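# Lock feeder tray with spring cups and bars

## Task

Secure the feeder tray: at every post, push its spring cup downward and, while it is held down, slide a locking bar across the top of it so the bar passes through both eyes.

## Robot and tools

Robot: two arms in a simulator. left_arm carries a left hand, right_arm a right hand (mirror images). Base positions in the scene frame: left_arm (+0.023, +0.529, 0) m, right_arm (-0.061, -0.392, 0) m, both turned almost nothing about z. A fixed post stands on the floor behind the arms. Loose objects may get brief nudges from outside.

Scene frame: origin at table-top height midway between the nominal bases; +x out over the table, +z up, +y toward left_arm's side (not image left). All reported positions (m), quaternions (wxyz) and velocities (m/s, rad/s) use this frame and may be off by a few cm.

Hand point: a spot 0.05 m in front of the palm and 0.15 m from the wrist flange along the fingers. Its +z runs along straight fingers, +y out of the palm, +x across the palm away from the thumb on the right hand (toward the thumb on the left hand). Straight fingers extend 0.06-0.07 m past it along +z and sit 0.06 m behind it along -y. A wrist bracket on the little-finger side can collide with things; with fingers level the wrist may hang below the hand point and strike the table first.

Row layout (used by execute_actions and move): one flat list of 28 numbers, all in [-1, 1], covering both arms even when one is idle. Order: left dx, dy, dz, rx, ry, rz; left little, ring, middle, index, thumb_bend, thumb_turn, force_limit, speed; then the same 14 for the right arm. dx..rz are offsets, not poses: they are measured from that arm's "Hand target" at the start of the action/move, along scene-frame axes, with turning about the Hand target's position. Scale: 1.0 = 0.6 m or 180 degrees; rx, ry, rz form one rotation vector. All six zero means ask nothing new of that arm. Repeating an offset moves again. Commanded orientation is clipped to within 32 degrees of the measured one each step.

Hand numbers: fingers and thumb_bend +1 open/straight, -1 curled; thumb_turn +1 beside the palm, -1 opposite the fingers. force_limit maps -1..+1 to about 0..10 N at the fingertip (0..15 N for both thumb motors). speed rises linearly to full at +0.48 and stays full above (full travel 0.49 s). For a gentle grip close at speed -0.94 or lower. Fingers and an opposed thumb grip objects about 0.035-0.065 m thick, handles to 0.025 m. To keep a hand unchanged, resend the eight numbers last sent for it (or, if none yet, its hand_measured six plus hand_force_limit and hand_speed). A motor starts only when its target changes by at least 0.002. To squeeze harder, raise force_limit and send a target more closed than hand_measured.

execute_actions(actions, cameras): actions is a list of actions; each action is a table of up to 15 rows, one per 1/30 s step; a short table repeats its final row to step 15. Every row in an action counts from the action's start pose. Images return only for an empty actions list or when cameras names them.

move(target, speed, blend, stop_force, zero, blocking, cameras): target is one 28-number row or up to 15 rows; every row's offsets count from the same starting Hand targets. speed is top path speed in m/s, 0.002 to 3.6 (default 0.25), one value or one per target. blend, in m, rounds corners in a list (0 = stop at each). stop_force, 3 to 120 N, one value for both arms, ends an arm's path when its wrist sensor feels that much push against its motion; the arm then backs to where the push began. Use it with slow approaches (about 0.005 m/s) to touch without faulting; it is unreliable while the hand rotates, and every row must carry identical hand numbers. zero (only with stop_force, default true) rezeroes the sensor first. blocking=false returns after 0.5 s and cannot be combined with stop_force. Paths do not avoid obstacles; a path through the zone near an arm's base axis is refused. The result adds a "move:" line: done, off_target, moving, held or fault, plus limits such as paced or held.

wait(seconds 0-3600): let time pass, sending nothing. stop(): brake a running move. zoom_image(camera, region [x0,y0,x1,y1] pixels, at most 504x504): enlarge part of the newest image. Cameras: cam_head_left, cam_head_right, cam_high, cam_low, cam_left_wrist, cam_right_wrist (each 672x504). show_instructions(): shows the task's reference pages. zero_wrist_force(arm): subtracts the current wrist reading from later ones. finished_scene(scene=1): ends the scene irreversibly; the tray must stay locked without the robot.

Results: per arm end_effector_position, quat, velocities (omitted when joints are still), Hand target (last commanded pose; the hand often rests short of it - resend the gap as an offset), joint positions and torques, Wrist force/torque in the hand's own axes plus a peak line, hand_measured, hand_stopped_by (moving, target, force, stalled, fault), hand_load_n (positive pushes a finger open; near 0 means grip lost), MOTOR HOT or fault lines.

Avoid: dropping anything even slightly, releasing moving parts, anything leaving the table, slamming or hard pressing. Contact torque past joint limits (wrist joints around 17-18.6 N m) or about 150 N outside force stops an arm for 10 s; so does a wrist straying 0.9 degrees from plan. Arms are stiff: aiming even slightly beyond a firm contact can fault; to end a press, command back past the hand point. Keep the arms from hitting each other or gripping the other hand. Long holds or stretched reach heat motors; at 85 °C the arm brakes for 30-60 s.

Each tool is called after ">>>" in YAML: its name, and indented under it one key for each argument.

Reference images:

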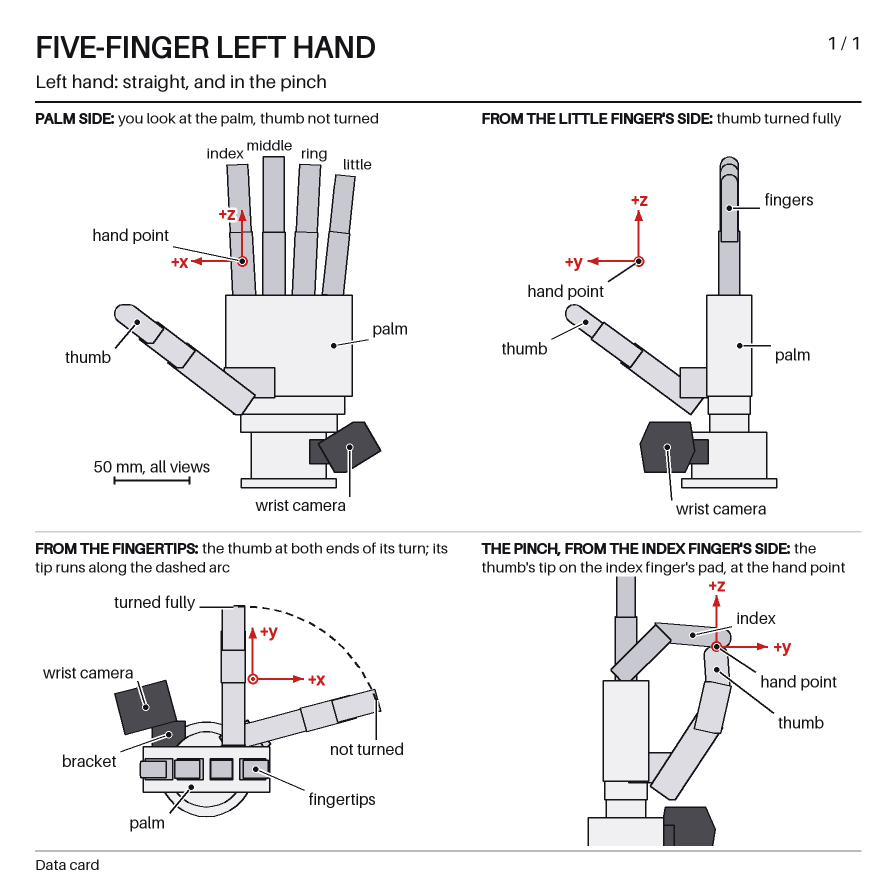

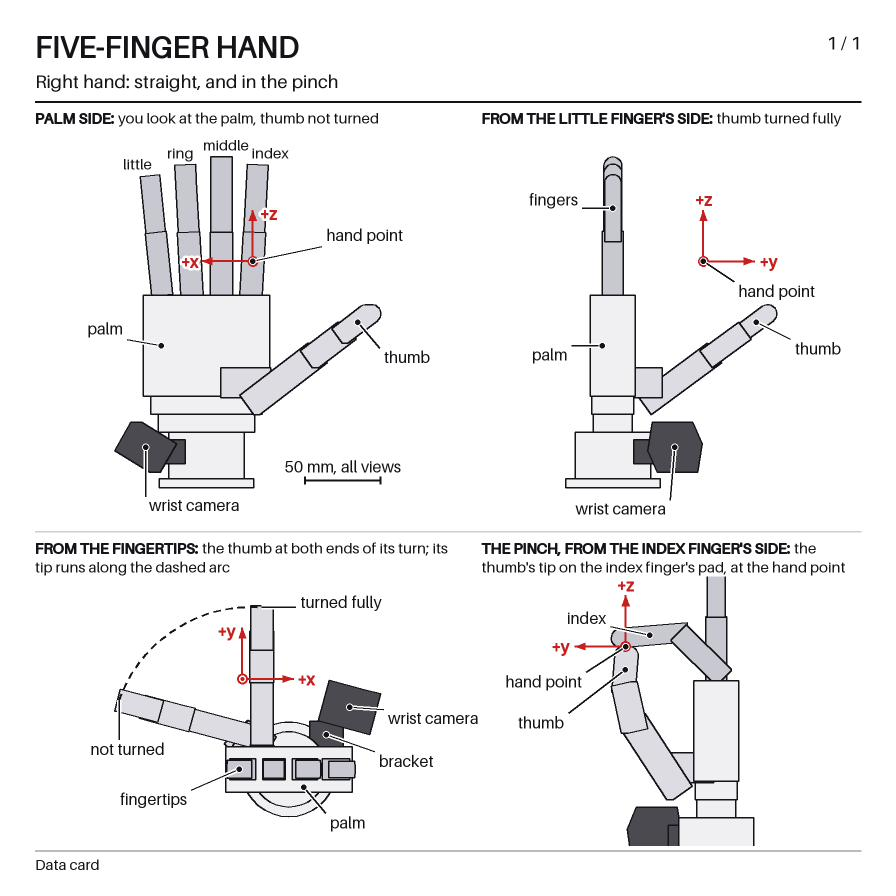

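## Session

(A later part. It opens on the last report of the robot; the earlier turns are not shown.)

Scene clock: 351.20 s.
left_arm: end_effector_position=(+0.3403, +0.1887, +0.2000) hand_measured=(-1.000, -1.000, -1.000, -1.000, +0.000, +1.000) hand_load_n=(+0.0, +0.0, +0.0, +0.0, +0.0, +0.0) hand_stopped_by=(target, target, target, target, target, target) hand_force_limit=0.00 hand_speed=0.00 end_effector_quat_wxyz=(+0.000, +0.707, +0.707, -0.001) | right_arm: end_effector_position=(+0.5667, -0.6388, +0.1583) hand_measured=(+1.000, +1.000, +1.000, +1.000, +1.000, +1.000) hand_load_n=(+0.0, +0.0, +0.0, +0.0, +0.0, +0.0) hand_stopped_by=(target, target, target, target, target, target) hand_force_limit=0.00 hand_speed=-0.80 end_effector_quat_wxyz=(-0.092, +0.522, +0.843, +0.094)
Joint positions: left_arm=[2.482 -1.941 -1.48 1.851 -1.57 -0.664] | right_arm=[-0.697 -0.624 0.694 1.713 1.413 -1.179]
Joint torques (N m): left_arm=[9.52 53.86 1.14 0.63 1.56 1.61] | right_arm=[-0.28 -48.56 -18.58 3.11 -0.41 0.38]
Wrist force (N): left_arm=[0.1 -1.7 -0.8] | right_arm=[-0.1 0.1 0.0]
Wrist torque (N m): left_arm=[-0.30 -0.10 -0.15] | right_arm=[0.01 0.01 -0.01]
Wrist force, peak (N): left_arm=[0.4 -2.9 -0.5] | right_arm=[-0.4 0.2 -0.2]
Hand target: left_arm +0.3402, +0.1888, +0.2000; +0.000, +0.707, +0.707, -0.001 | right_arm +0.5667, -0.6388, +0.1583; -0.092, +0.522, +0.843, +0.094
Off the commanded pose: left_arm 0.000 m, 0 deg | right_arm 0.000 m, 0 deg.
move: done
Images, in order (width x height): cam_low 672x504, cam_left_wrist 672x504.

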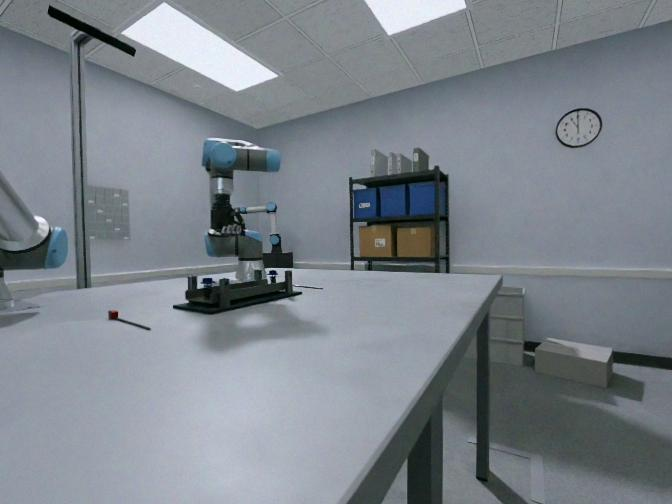

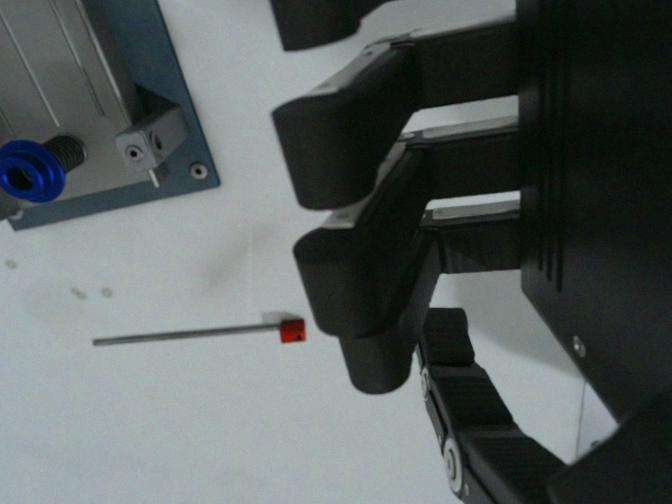

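>>> move:
  target: [0, 0.18, 0.1667, -0.289,0.289,0.437, 1,1,0.6,0.6,0.3,-1,0,0.0, 0,0,0,0,0,0, 1,1,1,1,1,1,0,-0.8]
  cameras: ["all"]
  speed: 0.4

Scene clock: 527.60 s.
left_arm: end_effector_position=(+0.3402, +0.2967, +0.3000) hand_measured=(+1.000, +1.000, +0.600, +0.600, +0.300, -1.000) hand_load_n=(+0.0, +0.0, +0.0, -0.5, +0.0, +0.0) hand_stopped_by=(target, target, target, target, target, target) hand_force_limit=0.00 hand_speed=0.00 end_effector_quat_wxyz=(+0.001, +0.000, +0.834, -0.552) | right_arm: end_effector_position=(+0.5667, -0.6388, +0.1583) hand_measured=(+1.000, +1.000, +1.000, +1.000, +1.000, +1.000) hand_load_n=(+0.0, +0.0, +0.0, +0.0, +0.0, +0.0) hand_stopped_by=(target, target, target, target, target, target) hand_force_limit=0.00 hand_speed=-0.80 end_effector_quat_wxyz=(-0.092, +0.522, +0.843, +0.094)
Joint positions: left_arm=[3.466 -1.71 -1.934 1.44 -0.507 -0.872] | right_arm=[-0.697 -0.624 0.694 1.713 1.413 -1.179]
Joint torques (N m): left_arm=[8.4 39.54 1.33 -5.64 3.39 1.41] | right_arm=[0.07 -47.93 -18.75 3.13 -0.48 0.56]
Wrist force (N): left_arm=[-0.7 0.6 -0.5] | right_arm=[-0.1 0.0 0.3]
Wrist torque (N m): left_arm=[0.13 0.15 -0.02] | right_arm=[-0.02 0.00 -0.01]
Wrist force, peak (N): left_arm=[-1.5 0.9 -1.9] | right_arm=[-0.3 0.4 0.0]
Hand target: left_arm +0.3402, +0.2968, +0.3000; +0.001, +0.000, +0.834, -0.552 | right_arm +0.5667, -0.6388, +0.1583; -0.092, +0.522, +0.843, +0.094
Off the commanded pose: left_arm 0.000 m, 0 deg | right_arm 0.000 m, 0 deg.
move: done

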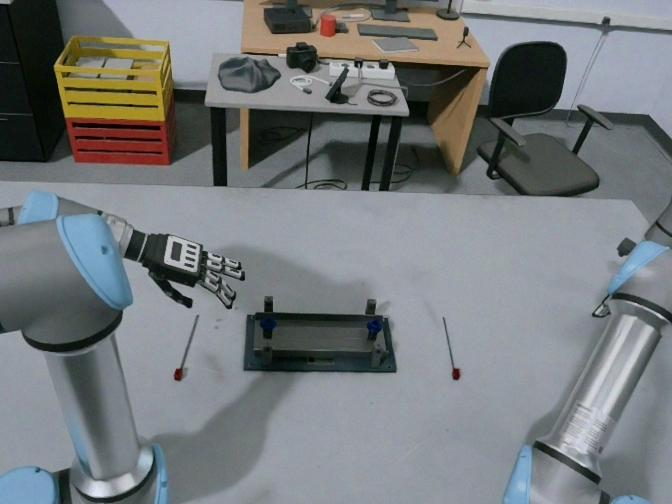

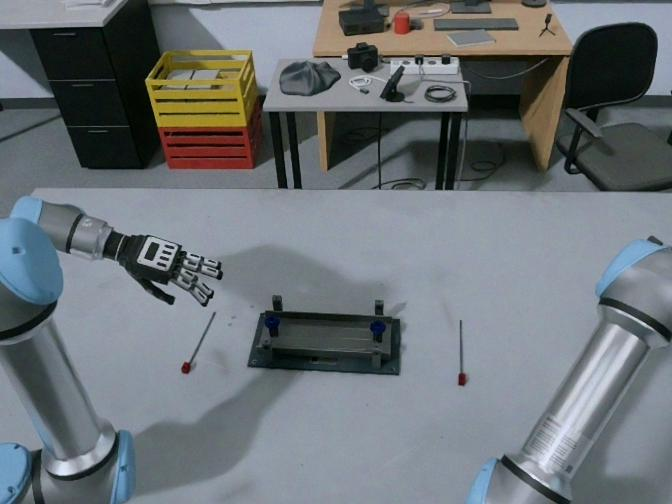

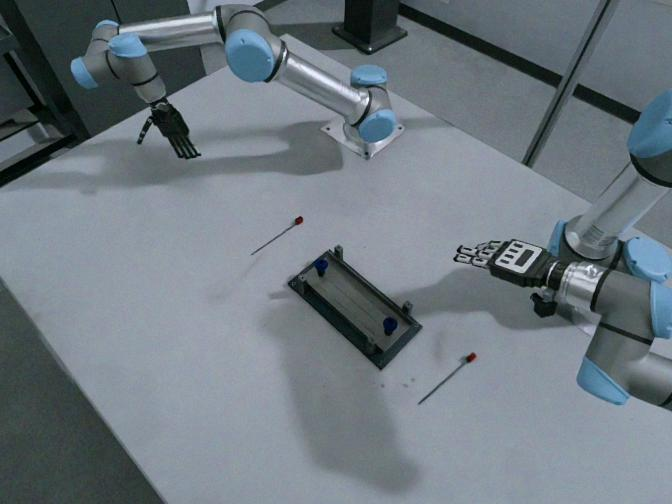

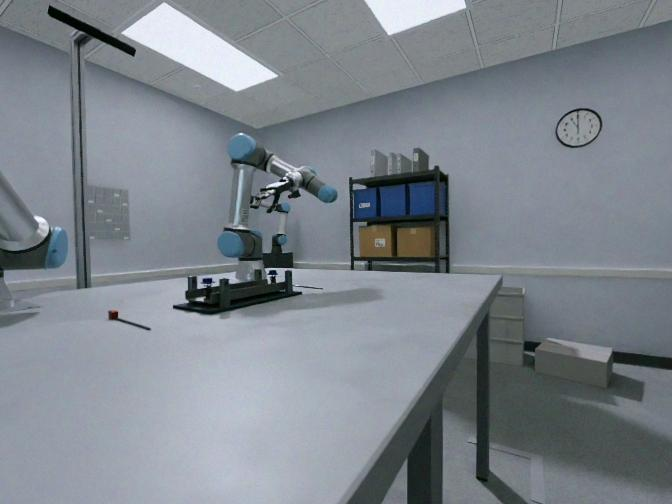

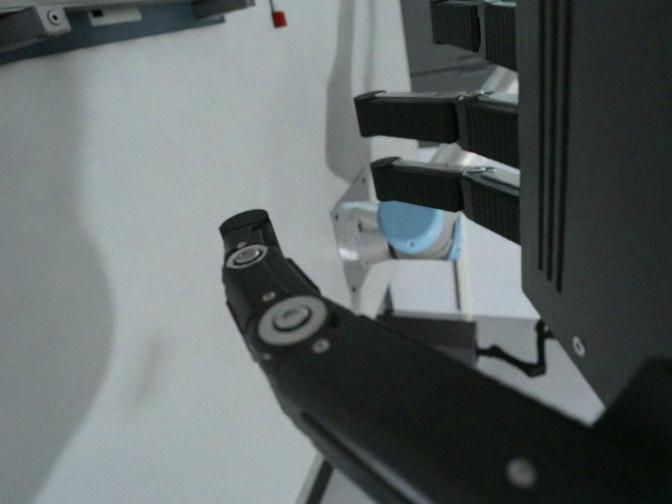

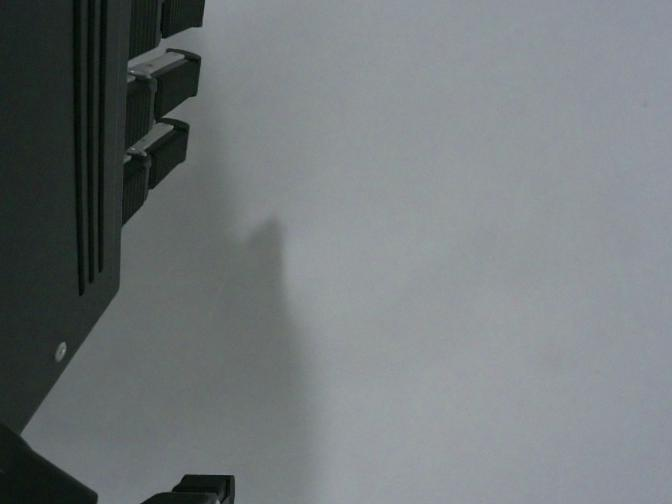

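>>> move:
  target: [-0.02, 0.08, -0.2333, 0,0,0, 1,1,0.6,0.6,0.3,-1,0,0.0, 0,0,0,0,0,0, 1,1,1,1,1,1,0,-0.8]
  cameras: ["cam_head_left", "cam_head_right", "cam_high", "cam_left_wrist"]
  speed: 0.2

Scene clock: 611.00 s.
left_arm: end_effector_position=(+0.3282, +0.3447, +0.1602) hand_measured=(+1.000, +1.000, +0.600, +0.600, +0.300, -1.000) hand_load_n=(+0.0, +0.0, +0.0, +0.0, +0.0, +0.0) hand_stopped_by=(target, target, target, target, target, target) hand_force_limit=0.00 hand_speed=0.00 end_effector_quat_wxyz=(+0.001, +0.000, +0.834, -0.552) | right_arm: end_effector_position=(+0.5667, -0.6388, +0.1583) hand_measured=(+1.000, +1.000, +1.000, +1.000, +1.000, +1.000) hand_load_n=(+0.0, +0.0, +0.0, +0.0, +0.0, +0.0) hand_stopped_by=(target, target, target, target, target, target) hand_force_limit=0.00 hand_speed=-0.80 end_effector_quat_wxyz=(-0.092, +0.522, +0.843, +0.094)
Joint positions: left_arm=[3.621 -1.931 -2.163 1.704 -0.611 -0.653] | right_arm=[-0.697 -0.624 0.694 1.713 1.413 -1.179]
Joint torques (N m): left_arm=[8.31 7.15 -2.94 0.59 -0.94 1.45] | right_arm=[0.03 -47.76 -18.73 3.12 -0.45 0.66]
Wrist force (N): left_arm=[-1.0 0.7 -0.6] | right_arm=[-0.2 0.1 0.0]
Wrist torque (N m): left_arm=[0.16 0.20 -0.04] | right_arm=[0.00 0.03 -0.02]
Wrist force, peak (N): left_arm=[-0.7 1.5 -0.6] | right_arm=[-0.2 0.3 -0.4]
Hand target: left_arm +0.3282, +0.3448, +0.1601; +0.001, +0.000, +0.834, -0.552 | right_arm +0.5667, -0.6388, +0.1583; -0.092, +0.522, +0.843, +0.094
Off the commanded pose: left_arm 0.000 m, 0 deg | right_arm 0.000 m, 0 deg.
move: done

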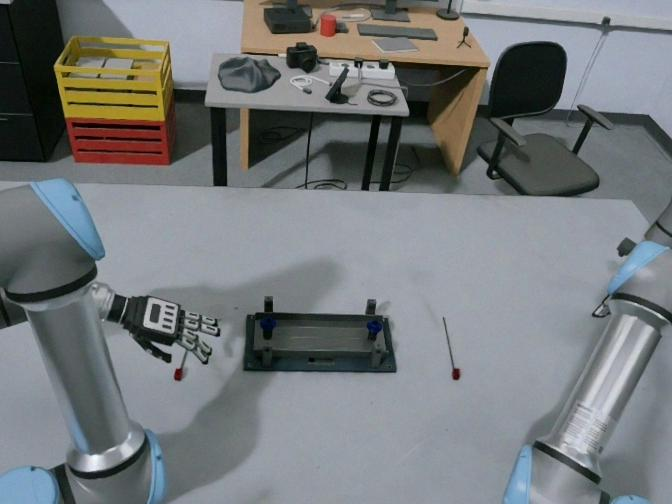

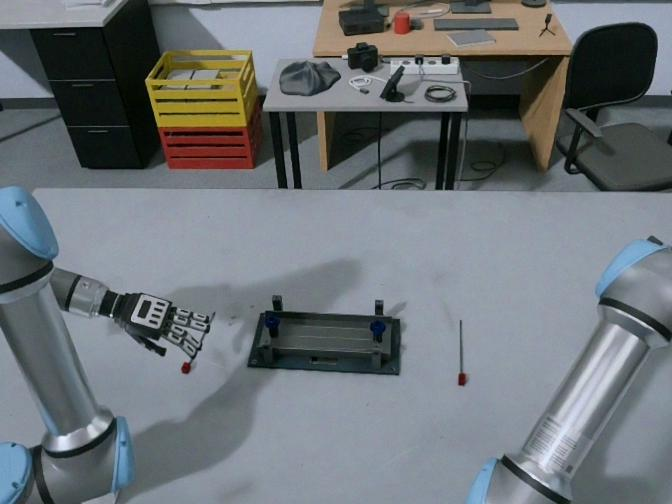

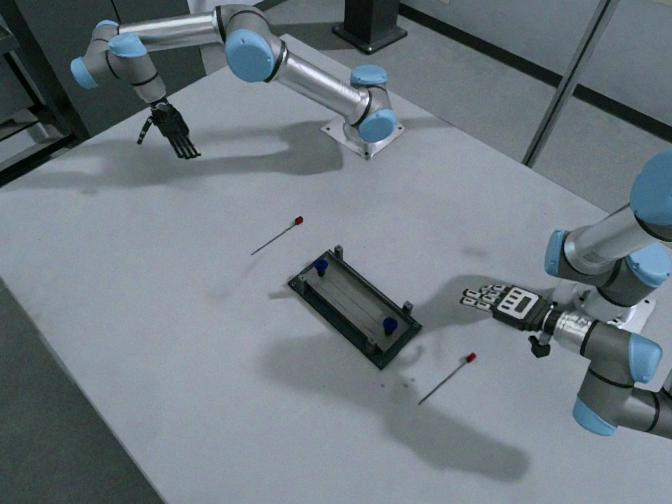

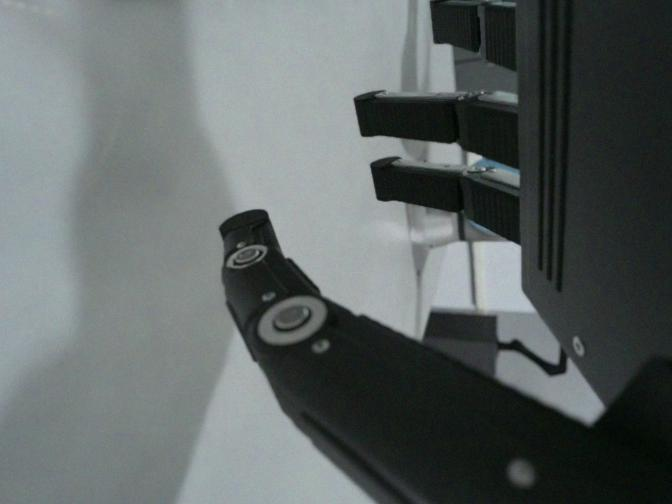

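>>> move:
  target: [0.15, 0.05, 0.0, 0,0,0, 1,1,0.6,0.6,0.3,-1,0,0.0, 0,0,0,0,0,0, 1,1,1,1,1,1,0,-0.8]
  cameras: ["cam_head_left", "cam_head_right", "cam_high", "cam_low", "cam_left_wrist"]
  speed: 0.2

Scene clock: 642.03 s.
left_arm: end_effector_position=(+0.4181, +0.3747, +0.1601) hand_measured=(+1.000, +1.000, +0.600, +0.600, +0.300, -1.000) hand_load_n=(+0.0, +0.0, +0.0, +0.0, +0.0, +0.0) hand_stopped_by=(target, target, target, target, target, target) hand_force_limit=0.00 hand_speed=0.00 end_effector_quat_wxyz=(+0.001, +0.000, +0.834, -0.552) | right_arm: end_effector_position=(+0.5667, -0.6388, +0.1583) hand_measured=(+1.000, +1.000, +1.000, +1.000, +1.000, +1.000) hand_load_n=(+0.0, +0.0, +0.0, +0.0, +0.0, +0.0) hand_stopped_by=(target, target, target, target, target, target) hand_force_limit=0.00 hand_speed=-0.80 end_effector_quat_wxyz=(-0.092, +0.522, +0.843, +0.094)
Joint positions: left_arm=[3.585 -2.093 -1.873 1.611 -0.585 -0.696] | right_arm=[-0.697 -0.624 0.694 1.713 1.413 -1.179]
Joint torques (N m): left_arm=[-10.05 14.34 24.04 -5.25 3.28 -1.47] | right_arm=[-0.19 -47.39 -19.03 3.2 -0.55 0.69]
Wrist force (N): left_arm=[-0.8 0.6 -0.6] | right_arm=[-0.2 0.2 0.0]
Wrist torque (N m): left_arm=[0.15 0.17 0.04] | right_arm=[0.03 0.03 -0.02]
Wrist force, peak (N): left_arm=[-1.8 0.7 -1.0] | right_arm=[-0.3 0.4 -0.1]
Hand target: left_arm +0.4182, +0.3748, +0.1601; +0.001, +0.000, +0.834, -0.552 | right_arm +0.5667, -0.6388, +0.1583; -0.092, +0.522, +0.843, +0.094
Off the commanded pose: left_arm 0.000 m, 0 deg | right_arm 0.000 m, 0 deg.
move: done

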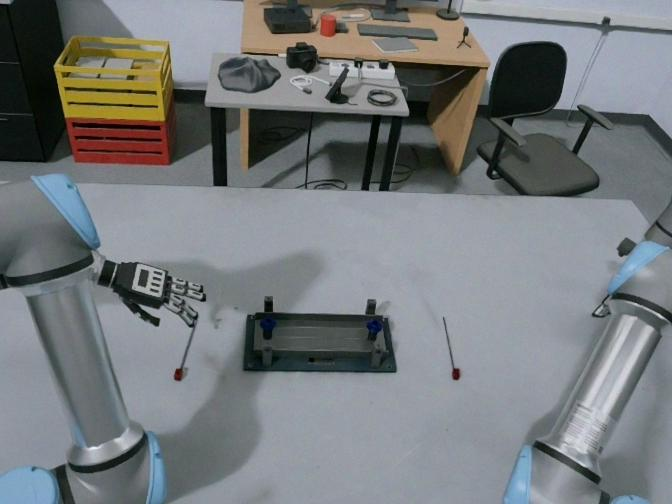

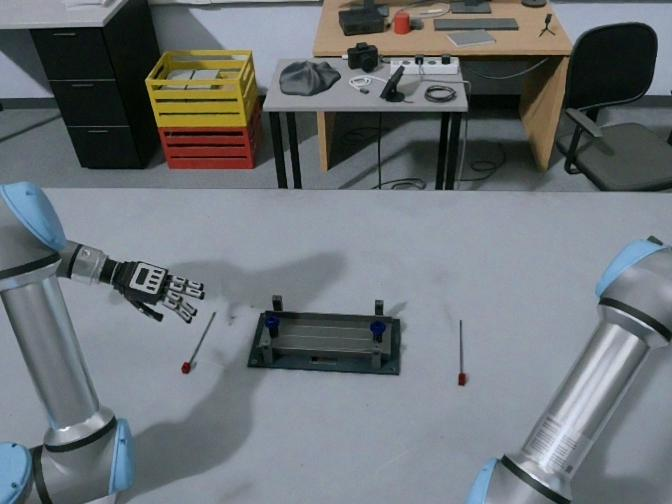

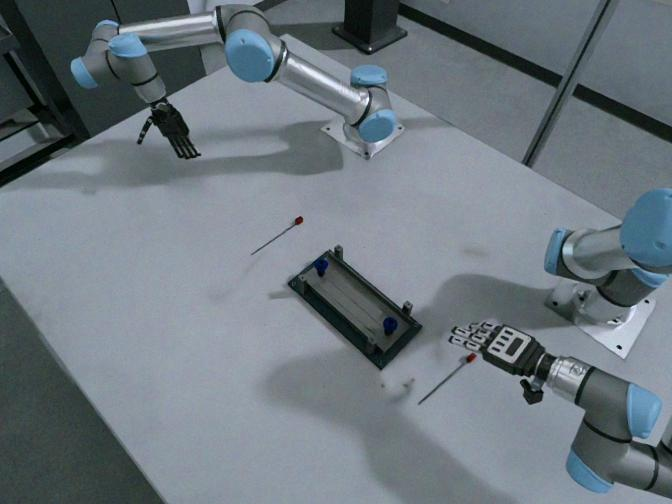

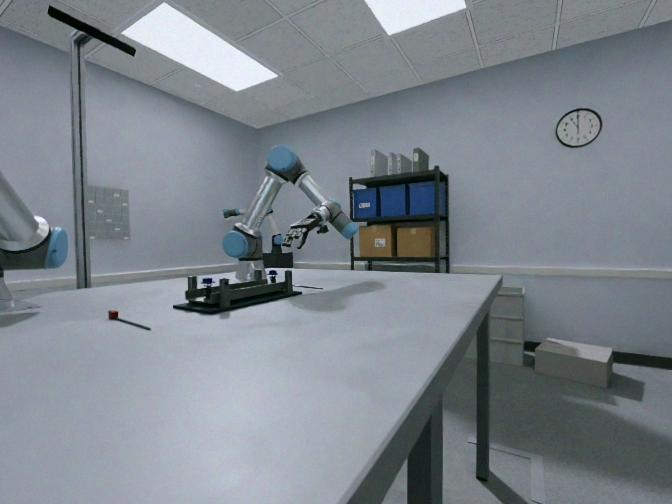

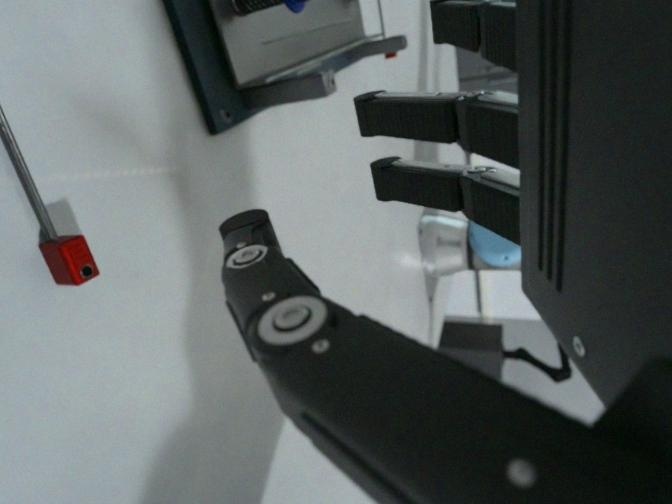

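>>> zoom_image:
  camera: "cam_low"
  region: [210, 140, 390, 320]

>>> move:
  target: [-0.0495, 0.0013, -0.1335, 0,0,-0.0417, 1,1,0.6,0.6,0.3,-1,0,0.0, 0,0,0,0,0,0, 1,1,1,1,1,1,0,-0.8]
  cameras: ["cam_head_right", "cam_high", "cam_low", "cam_left_wrist"]
  speed: 0.15

>>> zoom_image:
  camera: "cam_low"
  region: [210, 140, 390, 320]

Scaled by 2.800 from the camera's image (finer frame: 960x720).

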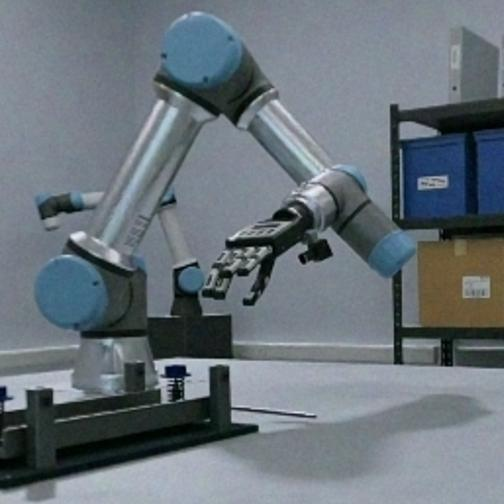

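Scene clock: 668.87 s.
left_arm: end_effector_position=(+0.3886, +0.3755, +0.0801) hand_measured=(+1.000, +1.000, +0.600, +0.600, +0.300, -1.000) hand_load_n=(+0.0, +0.0, +0.0, +0.0, +0.0, +0.0) hand_stopped_by=(target, target, target, target, target, target) hand_force_limit=0.00 hand_speed=0.00 end_effector_quat_wxyz=(-0.035, +0.054, +0.832, -0.550) | right_arm: end_effector_position=(+0.5667, -0.6388, +0.1583) hand_measured=(+1.000, +1.000, +1.000, +1.000, +1.000, +1.000) hand_load_n=(+0.0, +0.0, +0.0, +0.0, +0.0, +0.0) hand_stopped_by=(target, target, target, target, target, target) hand_force_limit=0.00 hand_speed=-0.80 end_effector_quat_wxyz=(-0.092, +0.522, +0.843, +0.094)
Joint positions: left_arm=[3.577 -2.25 -1.929 1.712 -0.677 -0.557] | right_arm=[-0.697 -0.624 0.694 1.713 1.413 -1.179]
Joint torques (N m): left_arm=[-11.06 16.78 -4.03 0.99 -0.98 1.48] | right_arm=[-0.6 -47.65 -19.14 3.16 -0.46 0.84]
Wrist force (N): left_arm=[-0.7 0.6 -0.4] | right_arm=[-0.3 0.0 0.0]
Wrist torque (N m): left_arm=[0.14 0.15 -0.02] | right_arm=[0.00 0.04 -0.02]
Wrist force, peak (N): left_arm=[-1.3 -0.2 -1.3] | right_arm=[-0.3 0.3 -0.2]
Hand target: left_arm +0.3885, +0.3756, +0.0800; -0.036, +0.054, +0.832, -0.550 | right_arm +0.5667, -0.6388, +0.1583; -0.092, +0.522, +0.843, +0.094
Off the commanded pose: left_arm 0.000 m, 0 deg | right_arm 0.000 m, 0 deg.
move: done

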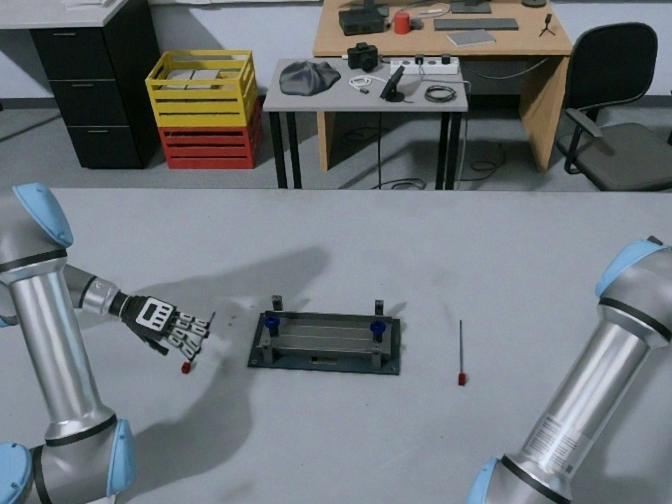

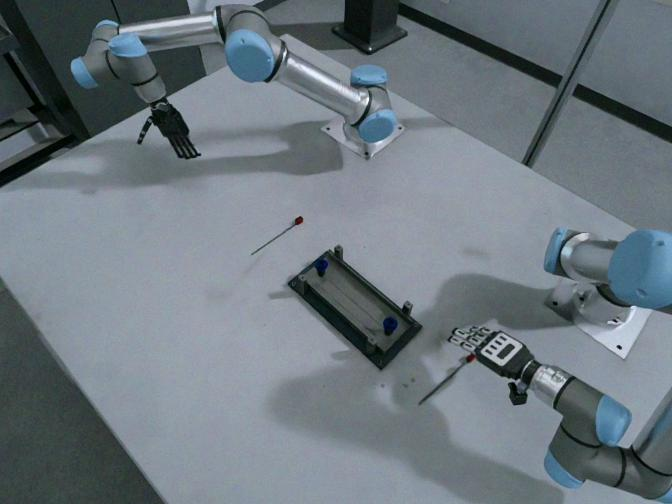

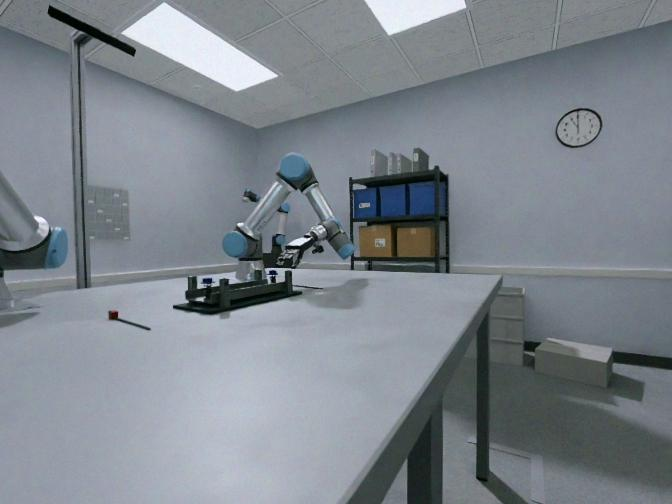

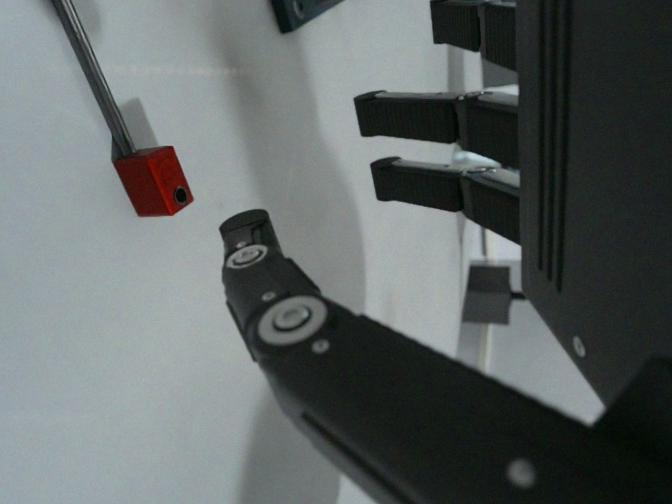

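Scaled by 2.800 from the camera's image (finer frame: 960x720).

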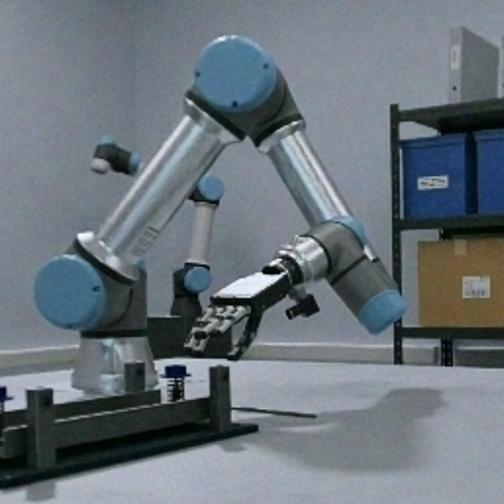

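>>> move:
  target: [0.015, -0.003, -0.05, 0,0,0.01, 1,1,0.6,0.6,0.3,-1,0,0.0, 0,0,0,0,0,0, 1,1,1,1,1,1,0,-0.8]
  cameras: ["cam_head_right", "cam_high", "cam_left_wrist"]
  speed: 0.1

Scene clock: 699.43 s.
left_arm: end_effector_position=(+0.3975, +0.3738, +0.0501) hand_measured=(+1.000, +1.000, +0.600, +0.600, +0.300, -1.000) hand_load_n=(+0.0, +0.0, +0.0, +0.0, +0.0, +0.0) hand_stopped_by=(target, target, target, target, target, target) hand_force_limit=0.00 hand_speed=0.00 end_effector_quat_wxyz=(-0.027, +0.041, +0.833, -0.551) | right_arm: end_effector_position=(+0.5667, -0.6388, +0.1583) hand_measured=(+1.000, +1.000, +1.000, +1.000, +1.000, +1.000) hand_load_n=(+0.0, +0.0, +0.0, +0.0, -0.5, +0.0) hand_stopped_by=(target, target, target, target, target, target) hand_force_limit=0.00 hand_speed=-0.80 end_effector_quat_wxyz=(-0.092, +0.522, +0.843, +0.094)
Joint positions: left_arm=[3.574 -2.317 -1.911 1.789 -0.65 -0.593] | right_arm=[-0.697 -0.624 0.694 1.713 1.413 -1.179]
Joint torques (N m): left_arm=[-11.33 17.51 18.89 0.62 2.87 -1.16] | right_arm=[0.01 -46.98 -19.04 3.17 -0.59 0.86]
Wrist force (N): left_arm=[-0.8 0.4 -0.7] | right_arm=[0.0 0.2 0.1]
Wrist torque (N m): left_arm=[0.14 0.15 0.05] | right_arm=[0.02 0.00 0.00]
Wrist force, peak (N): left_arm=[-1.0 1.0 -0.3] | right_arm=[-0.1 0.4 -0.2]
Hand target: left_arm +0.3975, +0.3738, +0.0500; -0.027, +0.041, +0.833, -0.551 | right_arm +0.5667, -0.6388, +0.1583; -0.092, +0.522, +0.843, +0.094
Off the commanded pose: left_arm 0.000 m, 0 deg | right_arm 0.000 m, 0 deg.
move: done

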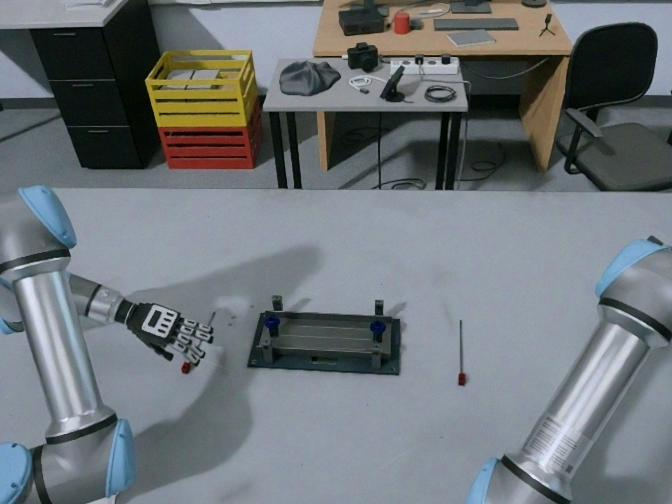

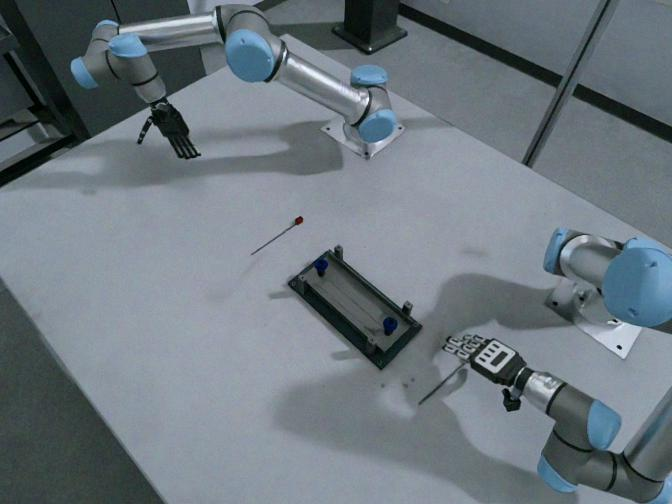

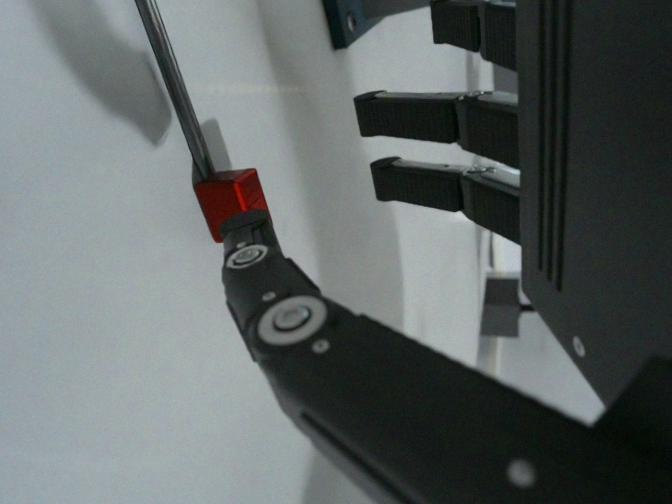

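>>> move:
  target: [0, -0.004, -0.03, 0,0,0, 1,1,0.3,0.3,0.16,-1,0,0.0, 0,0,0,0,0,0, 1,1,1,1,1,1,0,-0.8]
  cameras: ["cam_left_wrist"]
  speed: 0.05

>>> zoom_image:
  camera: "cam_left_wrist"
  region: [150, 50, 500, 350]

Scene clock: 739.47 s.
left_arm: end_effector_position=(+0.3975, +0.3714, +0.0321) hand_measured=(+1.000, +1.000, +0.300, +0.300, +0.160, -1.000) hand_load_n=(+0.0, +0.0, +0.0, +0.0, +0.0, +0.0) hand_stopped_by=(target, target, target, target, target, target) hand_force_limit=0.00 hand_speed=0.00 end_effector_quat_wxyz=(-0.027, +0.041, +0.833, -0.551) | right_arm: end_effector_position=(+0.5667, -0.6388, +0.1583) hand_measured=(+1.000, +1.000, +1.000, +1.000, +1.000, +1.000) hand_load_n=(+0.0, +0.0, +0.0, +0.0, +0.0, +0.0) hand_stopped_by=(target, target, target, target, target, target) hand_force_limit=0.00 hand_speed=-0.80 end_effector_quat_wxyz=(-0.092, +0.522, +0.843, +0.094)
Joint positions: left_arm=[3.569 -2.357 -1.905 1.828 -0.646 -0.598] | right_arm=[-0.697 -0.624 0.694 1.713 1.413 -1.179]
Joint torques (N m): left_arm=[-10.32 16.93 18.39 0.51 3 -1.29] | right_arm=[-0.16 -47.27 -19 3.24 -0.61 0.89]
Wrist force (N): left_arm=[-0.8 0.6 -0.6] | right_arm=[0.1 0.1 -0.3]
Wrist torque (N m): left_arm=[0.15 0.16 0.05] | right_arm=[0.03 0.00 0.00]
Wrist force, peak (N): left_arm=[-0.8 0.9 -0.7] | right_arm=[-0.5 0.0 0.0]
Hand target: left_arm +0.3975, +0.3714, +0.0320; -0.027, +0.041, +0.833, -0.551 | right_arm +0.5667, -0.6388, +0.1583; -0.092, +0.522, +0.843, +0.094
Off the commanded pose: left_arm 0.000 m, 0 deg | right_arm 0.000 m, 0 deg.
move: done

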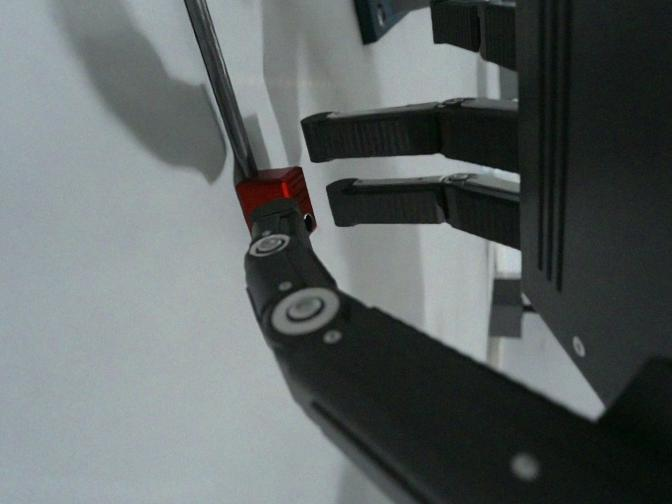

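Scaled by 1.440 from the camera's image (finer frame: 960x720).

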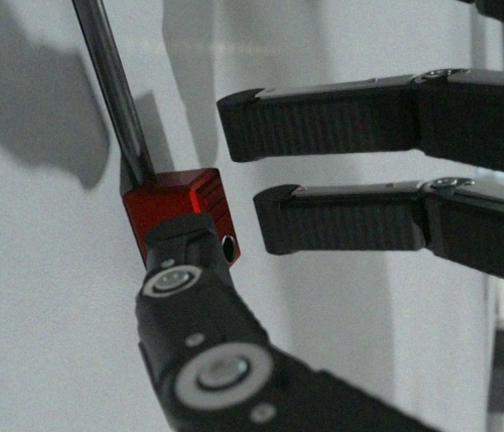

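>>> move:
  target:
    - [-0.0225, -0.0245, 0, 0,0,0, 1,1,0.3,0.3,0.16,-1,0,0.0, 0,0,0,0,0,0, 1,1,1,1,1,1,0,-0.8]
    - [-0.0225, -0.0245, -0.02, 0,0,0, 1,1,0.3,0.3,0.16,-1,0,0.0, 0,0,0,0,0,0, 1,1,1,1,1,1,0,-0.8]
  cameras: ["cam_left_wrist"]
  speed: 0.05

>>> zoom_image:
  camera: "cam_left_wrist"
  region: [150, 50, 500, 350]

Scene clock: 779.23 s.
left_arm: end_effector_position=(+0.3840, +0.3566, +0.0201) hand_measured=(+1.000, +1.000, +0.300, +0.300, +0.160, -1.000) hand_load_n=(+0.0, +0.0, +0.0, +0.0, +0.0, +0.0) hand_stopped_by=(target, target, target, target, target, target) hand_force_limit=0.00 hand_speed=0.00 end_effector_quat_wxyz=(-0.027, +0.041, +0.833, -0.551) | right_arm: end_effector_position=(+0.5667, -0.6388, +0.1583) hand_measured=(+1.000, +1.000, +1.000, +1.000, +1.000, +1.000) hand_load_n=(+0.0, +0.0, +0.0, +0.0, +0.0, +0.0) hand_stopped_by=(target, target, target, target, target, target) hand_force_limit=0.00 hand_speed=-0.80 end_effector_quat_wxyz=(-0.092, +0.522, +0.843, +0.094)
Joint positions: left_arm=[3.549 -2.367 -1.944 1.894 -0.631 -0.621] | right_arm=[-0.697 -0.624 0.694 1.713 1.413 -1.179]
Joint torques (N m): left_arm=[-8.91 17.53 17.14 0.32 0.57 -1.07] | right_arm=[-0.26 -47.29 -18.96 3.21 -0.65 0.94]
Wrist force (N): left_arm=[-0.8 0.0 -0.6] | right_arm=[-0.2 0.0 -0.1]
Wrist torque (N m): left_arm=[0.03 0.15 0.06] | right_arm=[0.00 0.03 -0.02]
Wrist force, peak (N): left_arm=[2.0 -11.6 -12.8] | right_arm=[-0.4 0.2 -0.2]
Hand target: left_arm +0.3840, +0.3567, +0.0200; -0.027, +0.041, +0.833, -0.551 | right_arm +0.5667, -0.6388, +0.1583; -0.092, +0.522, +0.843, +0.094
Off the commanded pose: left_arm 0.000 m, 0 deg | right_arm 0.000 m, 0 deg.
move: done

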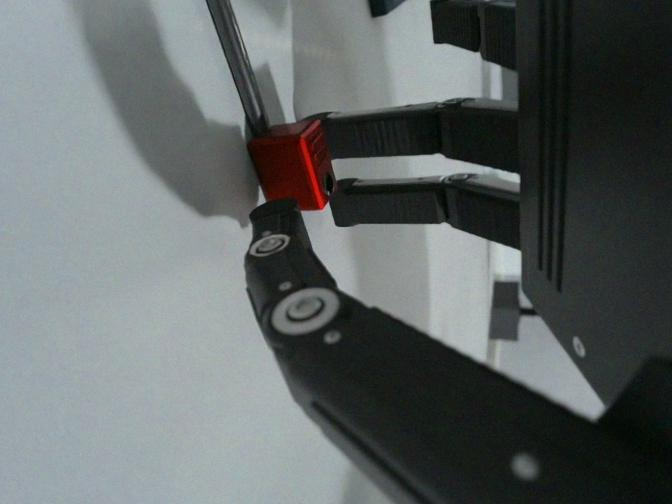

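Scaled by 1.440 from the camera's image (finer frame: 960x720).

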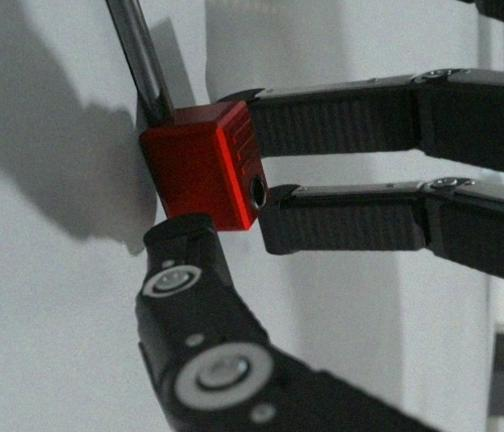

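>>> move:
  target:
    - [0, 0, 0.033, 0,0,0, 1,1,0.3,0.3,0.24,-1,0,0.0, 0,0,0,0,0,0, 1,1,1,1,1,1,0,-0.8]
    - [0.0105, -0.0305, 0.033, 0,0,0, 1,1,0.6,0.6,0.24,-1,0,0.0, 0,0,0,0,0,0, 1,1,1,1,1,1,0,-0.8]
  cameras: ["cam_left_wrist"]
  speed: 0.05

>>> zoom_image:
  camera: "cam_left_wrist"
  region: [150, 50, 500, 350]

Scene clock: 821.77 s.
left_arm: end_effector_position=(+0.3903, +0.3384, +0.0398) hand_measured=(+1.000, +1.000, +0.600, +0.600, +0.240, -1.000) hand_load_n=(+0.0, +0.0, +0.0, +0.0, +0.0, +0.0) hand_stopped_by=(target, target, target, target, target, target) hand_force_limit=0.00 hand_speed=0.00 end_effector_quat_wxyz=(-0.027, +0.041, +0.833, -0.551) | right_arm: end_effector_position=(+0.5667, -0.6388, +0.1583) hand_measured=(+1.000, +1.000, +1.000, +1.000, +1.000, +1.000) hand_load_n=(+0.0, +0.0, +0.0, +0.0, +0.0, +0.0) hand_stopped_by=(target, target, target, target, target, target) hand_force_limit=0.00 hand_speed=-0.80 end_effector_quat_wxyz=(-0.092, +0.522, +0.843, +0.094)
Joint positions: left_arm=[3.5 -2.324 -1.924 1.88 -0.595 -0.679] | right_arm=[-0.697 -0.624 0.694 1.713 1.413 -1.179]
Joint torques (N m): left_arm=[-10.2 16.7 18.53 0.73 3.26 -1.28] | right_arm=[-0.03 -46.63 -18.9 3.32 -0.54 1.13]
Wrist force (N): left_arm=[-0.8 0.0 -0.7] | right_arm=[-0.2 -0.2 0.1]
Wrist torque (N m): left_arm=[0.03 0.14 0.07] | right_arm=[-0.04 0.03 -0.03]
Wrist force, peak (N): left_arm=[-0.9 -0.1 -0.9] | right_arm=[-0.4 0.4 -0.1]
Hand target: left_arm +0.3903, +0.3384, +0.0398; -0.027, +0.041, +0.833, -0.551 | right_arm +0.5667, -0.6388, +0.1583; -0.092, +0.522, +0.843, +0.094
Off the commanded pose: left_arm 0.000 m, 0 deg | right_arm 0.000 m, 0 deg.
move: done

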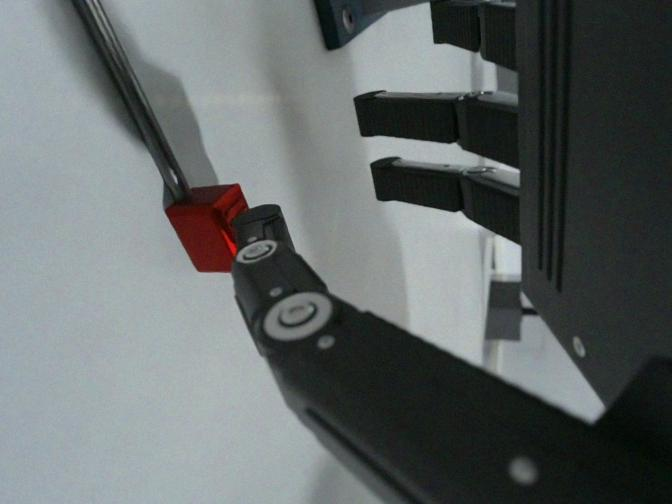

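Scaled by 1.440 from the camera's image (finer frame: 960x720).

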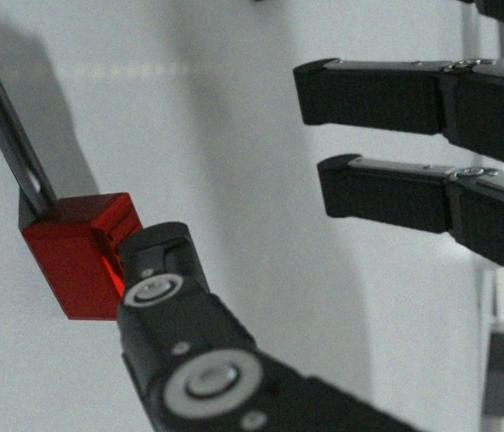

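>>> move:
  target:
    - [0.0013, 0.0133, 0, 0,0,0, 1,1,0.6,0.6,0.24,-1,0,0.0, 0,0,0,0,0,0, 1,1,1,1,1,1,0,-0.8]
    - [0.0013, 0.0133, -0.0297, 0,0,0, 1,1,0.6,0.6,0.24,-1,0,0.0, 0,0,0,0,0,0, 1,1,1,1,1,1,0,-0.8]
  cameras: ["cam_left_wrist"]
  speed: 0.04

>>> zoom_image:
  camera: "cam_left_wrist"
  region: [150, 50, 500, 350]

Scene clock: 936.27 s.
left_arm: end_effector_position=(+0.3911, +0.3464, +0.0221) hand_measured=(+1.000, +1.000, +0.600, +0.600, +0.240, -1.000) hand_load_n=(+0.0, +0.0, +0.0, +0.0, +0.5, +0.0) hand_stopped_by=(target, target, target, target, target, target) hand_force_limit=0.00 hand_speed=0.00 end_effector_quat_wxyz=(-0.027, +0.041, +0.833, -0.551) | right_arm: end_effector_position=(+0.5667, -0.6388, +0.1583) hand_measured=(+1.000, +1.000, +1.000, +1.000, +1.000, +1.000) hand_load_n=(+0.0, +0.0, +0.0, -0.5, +0.0, +0.0) hand_stopped_by=(target, target, target, target, target, target) hand_force_limit=0.00 hand_speed=-0.80 end_effector_quat_wxyz=(-0.092, +0.522, +0.843, +0.094)
Joint positions: left_arm=[3.518 -2.367 -1.919 1.899 -0.608 -0.657] | right_arm=[-0.697 -0.624 0.694 1.713 1.413 -1.179]
Joint torques (N m): left_arm=[1.35 16.62 18.1 0.34 0.32 -0.86] | right_arm=[-0.13 -46.74 -19.18 3.26 -0.71 1.22]
Wrist force (N): left_arm=[-1.0 0.1 -0.8] | right_arm=[0.1 0.0 0.0]
Wrist torque (N m): left_arm=[0.05 0.17 -0.02] | right_arm=[0.00 -0.01 -0.01]
Wrist force, peak (N): left_arm=[-1.1 0.1 -1.0] | right_arm=[-0.3 0.2 0.4]
Hand target: left_arm +0.3911, +0.3463, +0.0219; -0.027, +0.041, +0.833, -0.551 | right_arm +0.5667, -0.6388, +0.1583; -0.092, +0.522, +0.843, +0.094
Off the commanded pose: left_arm 0.000 m, 0 deg | right_arm 0.000 m, 0 deg.
move: done

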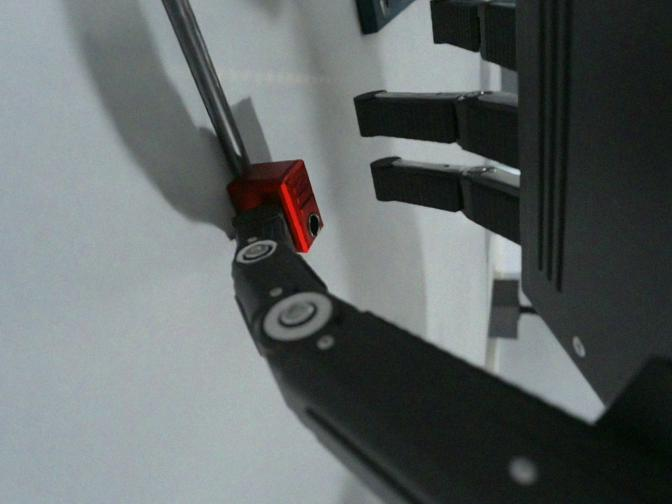

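Scaled by 1.440 from the camera's image (finer frame: 960x720).

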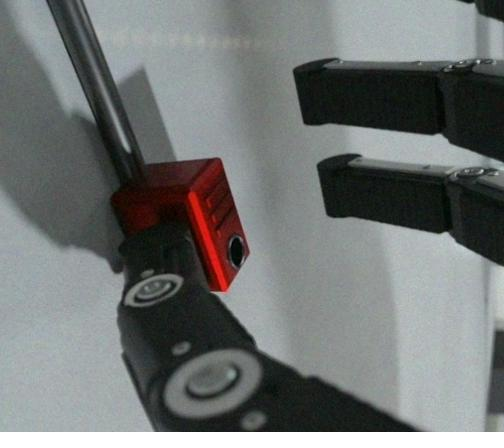

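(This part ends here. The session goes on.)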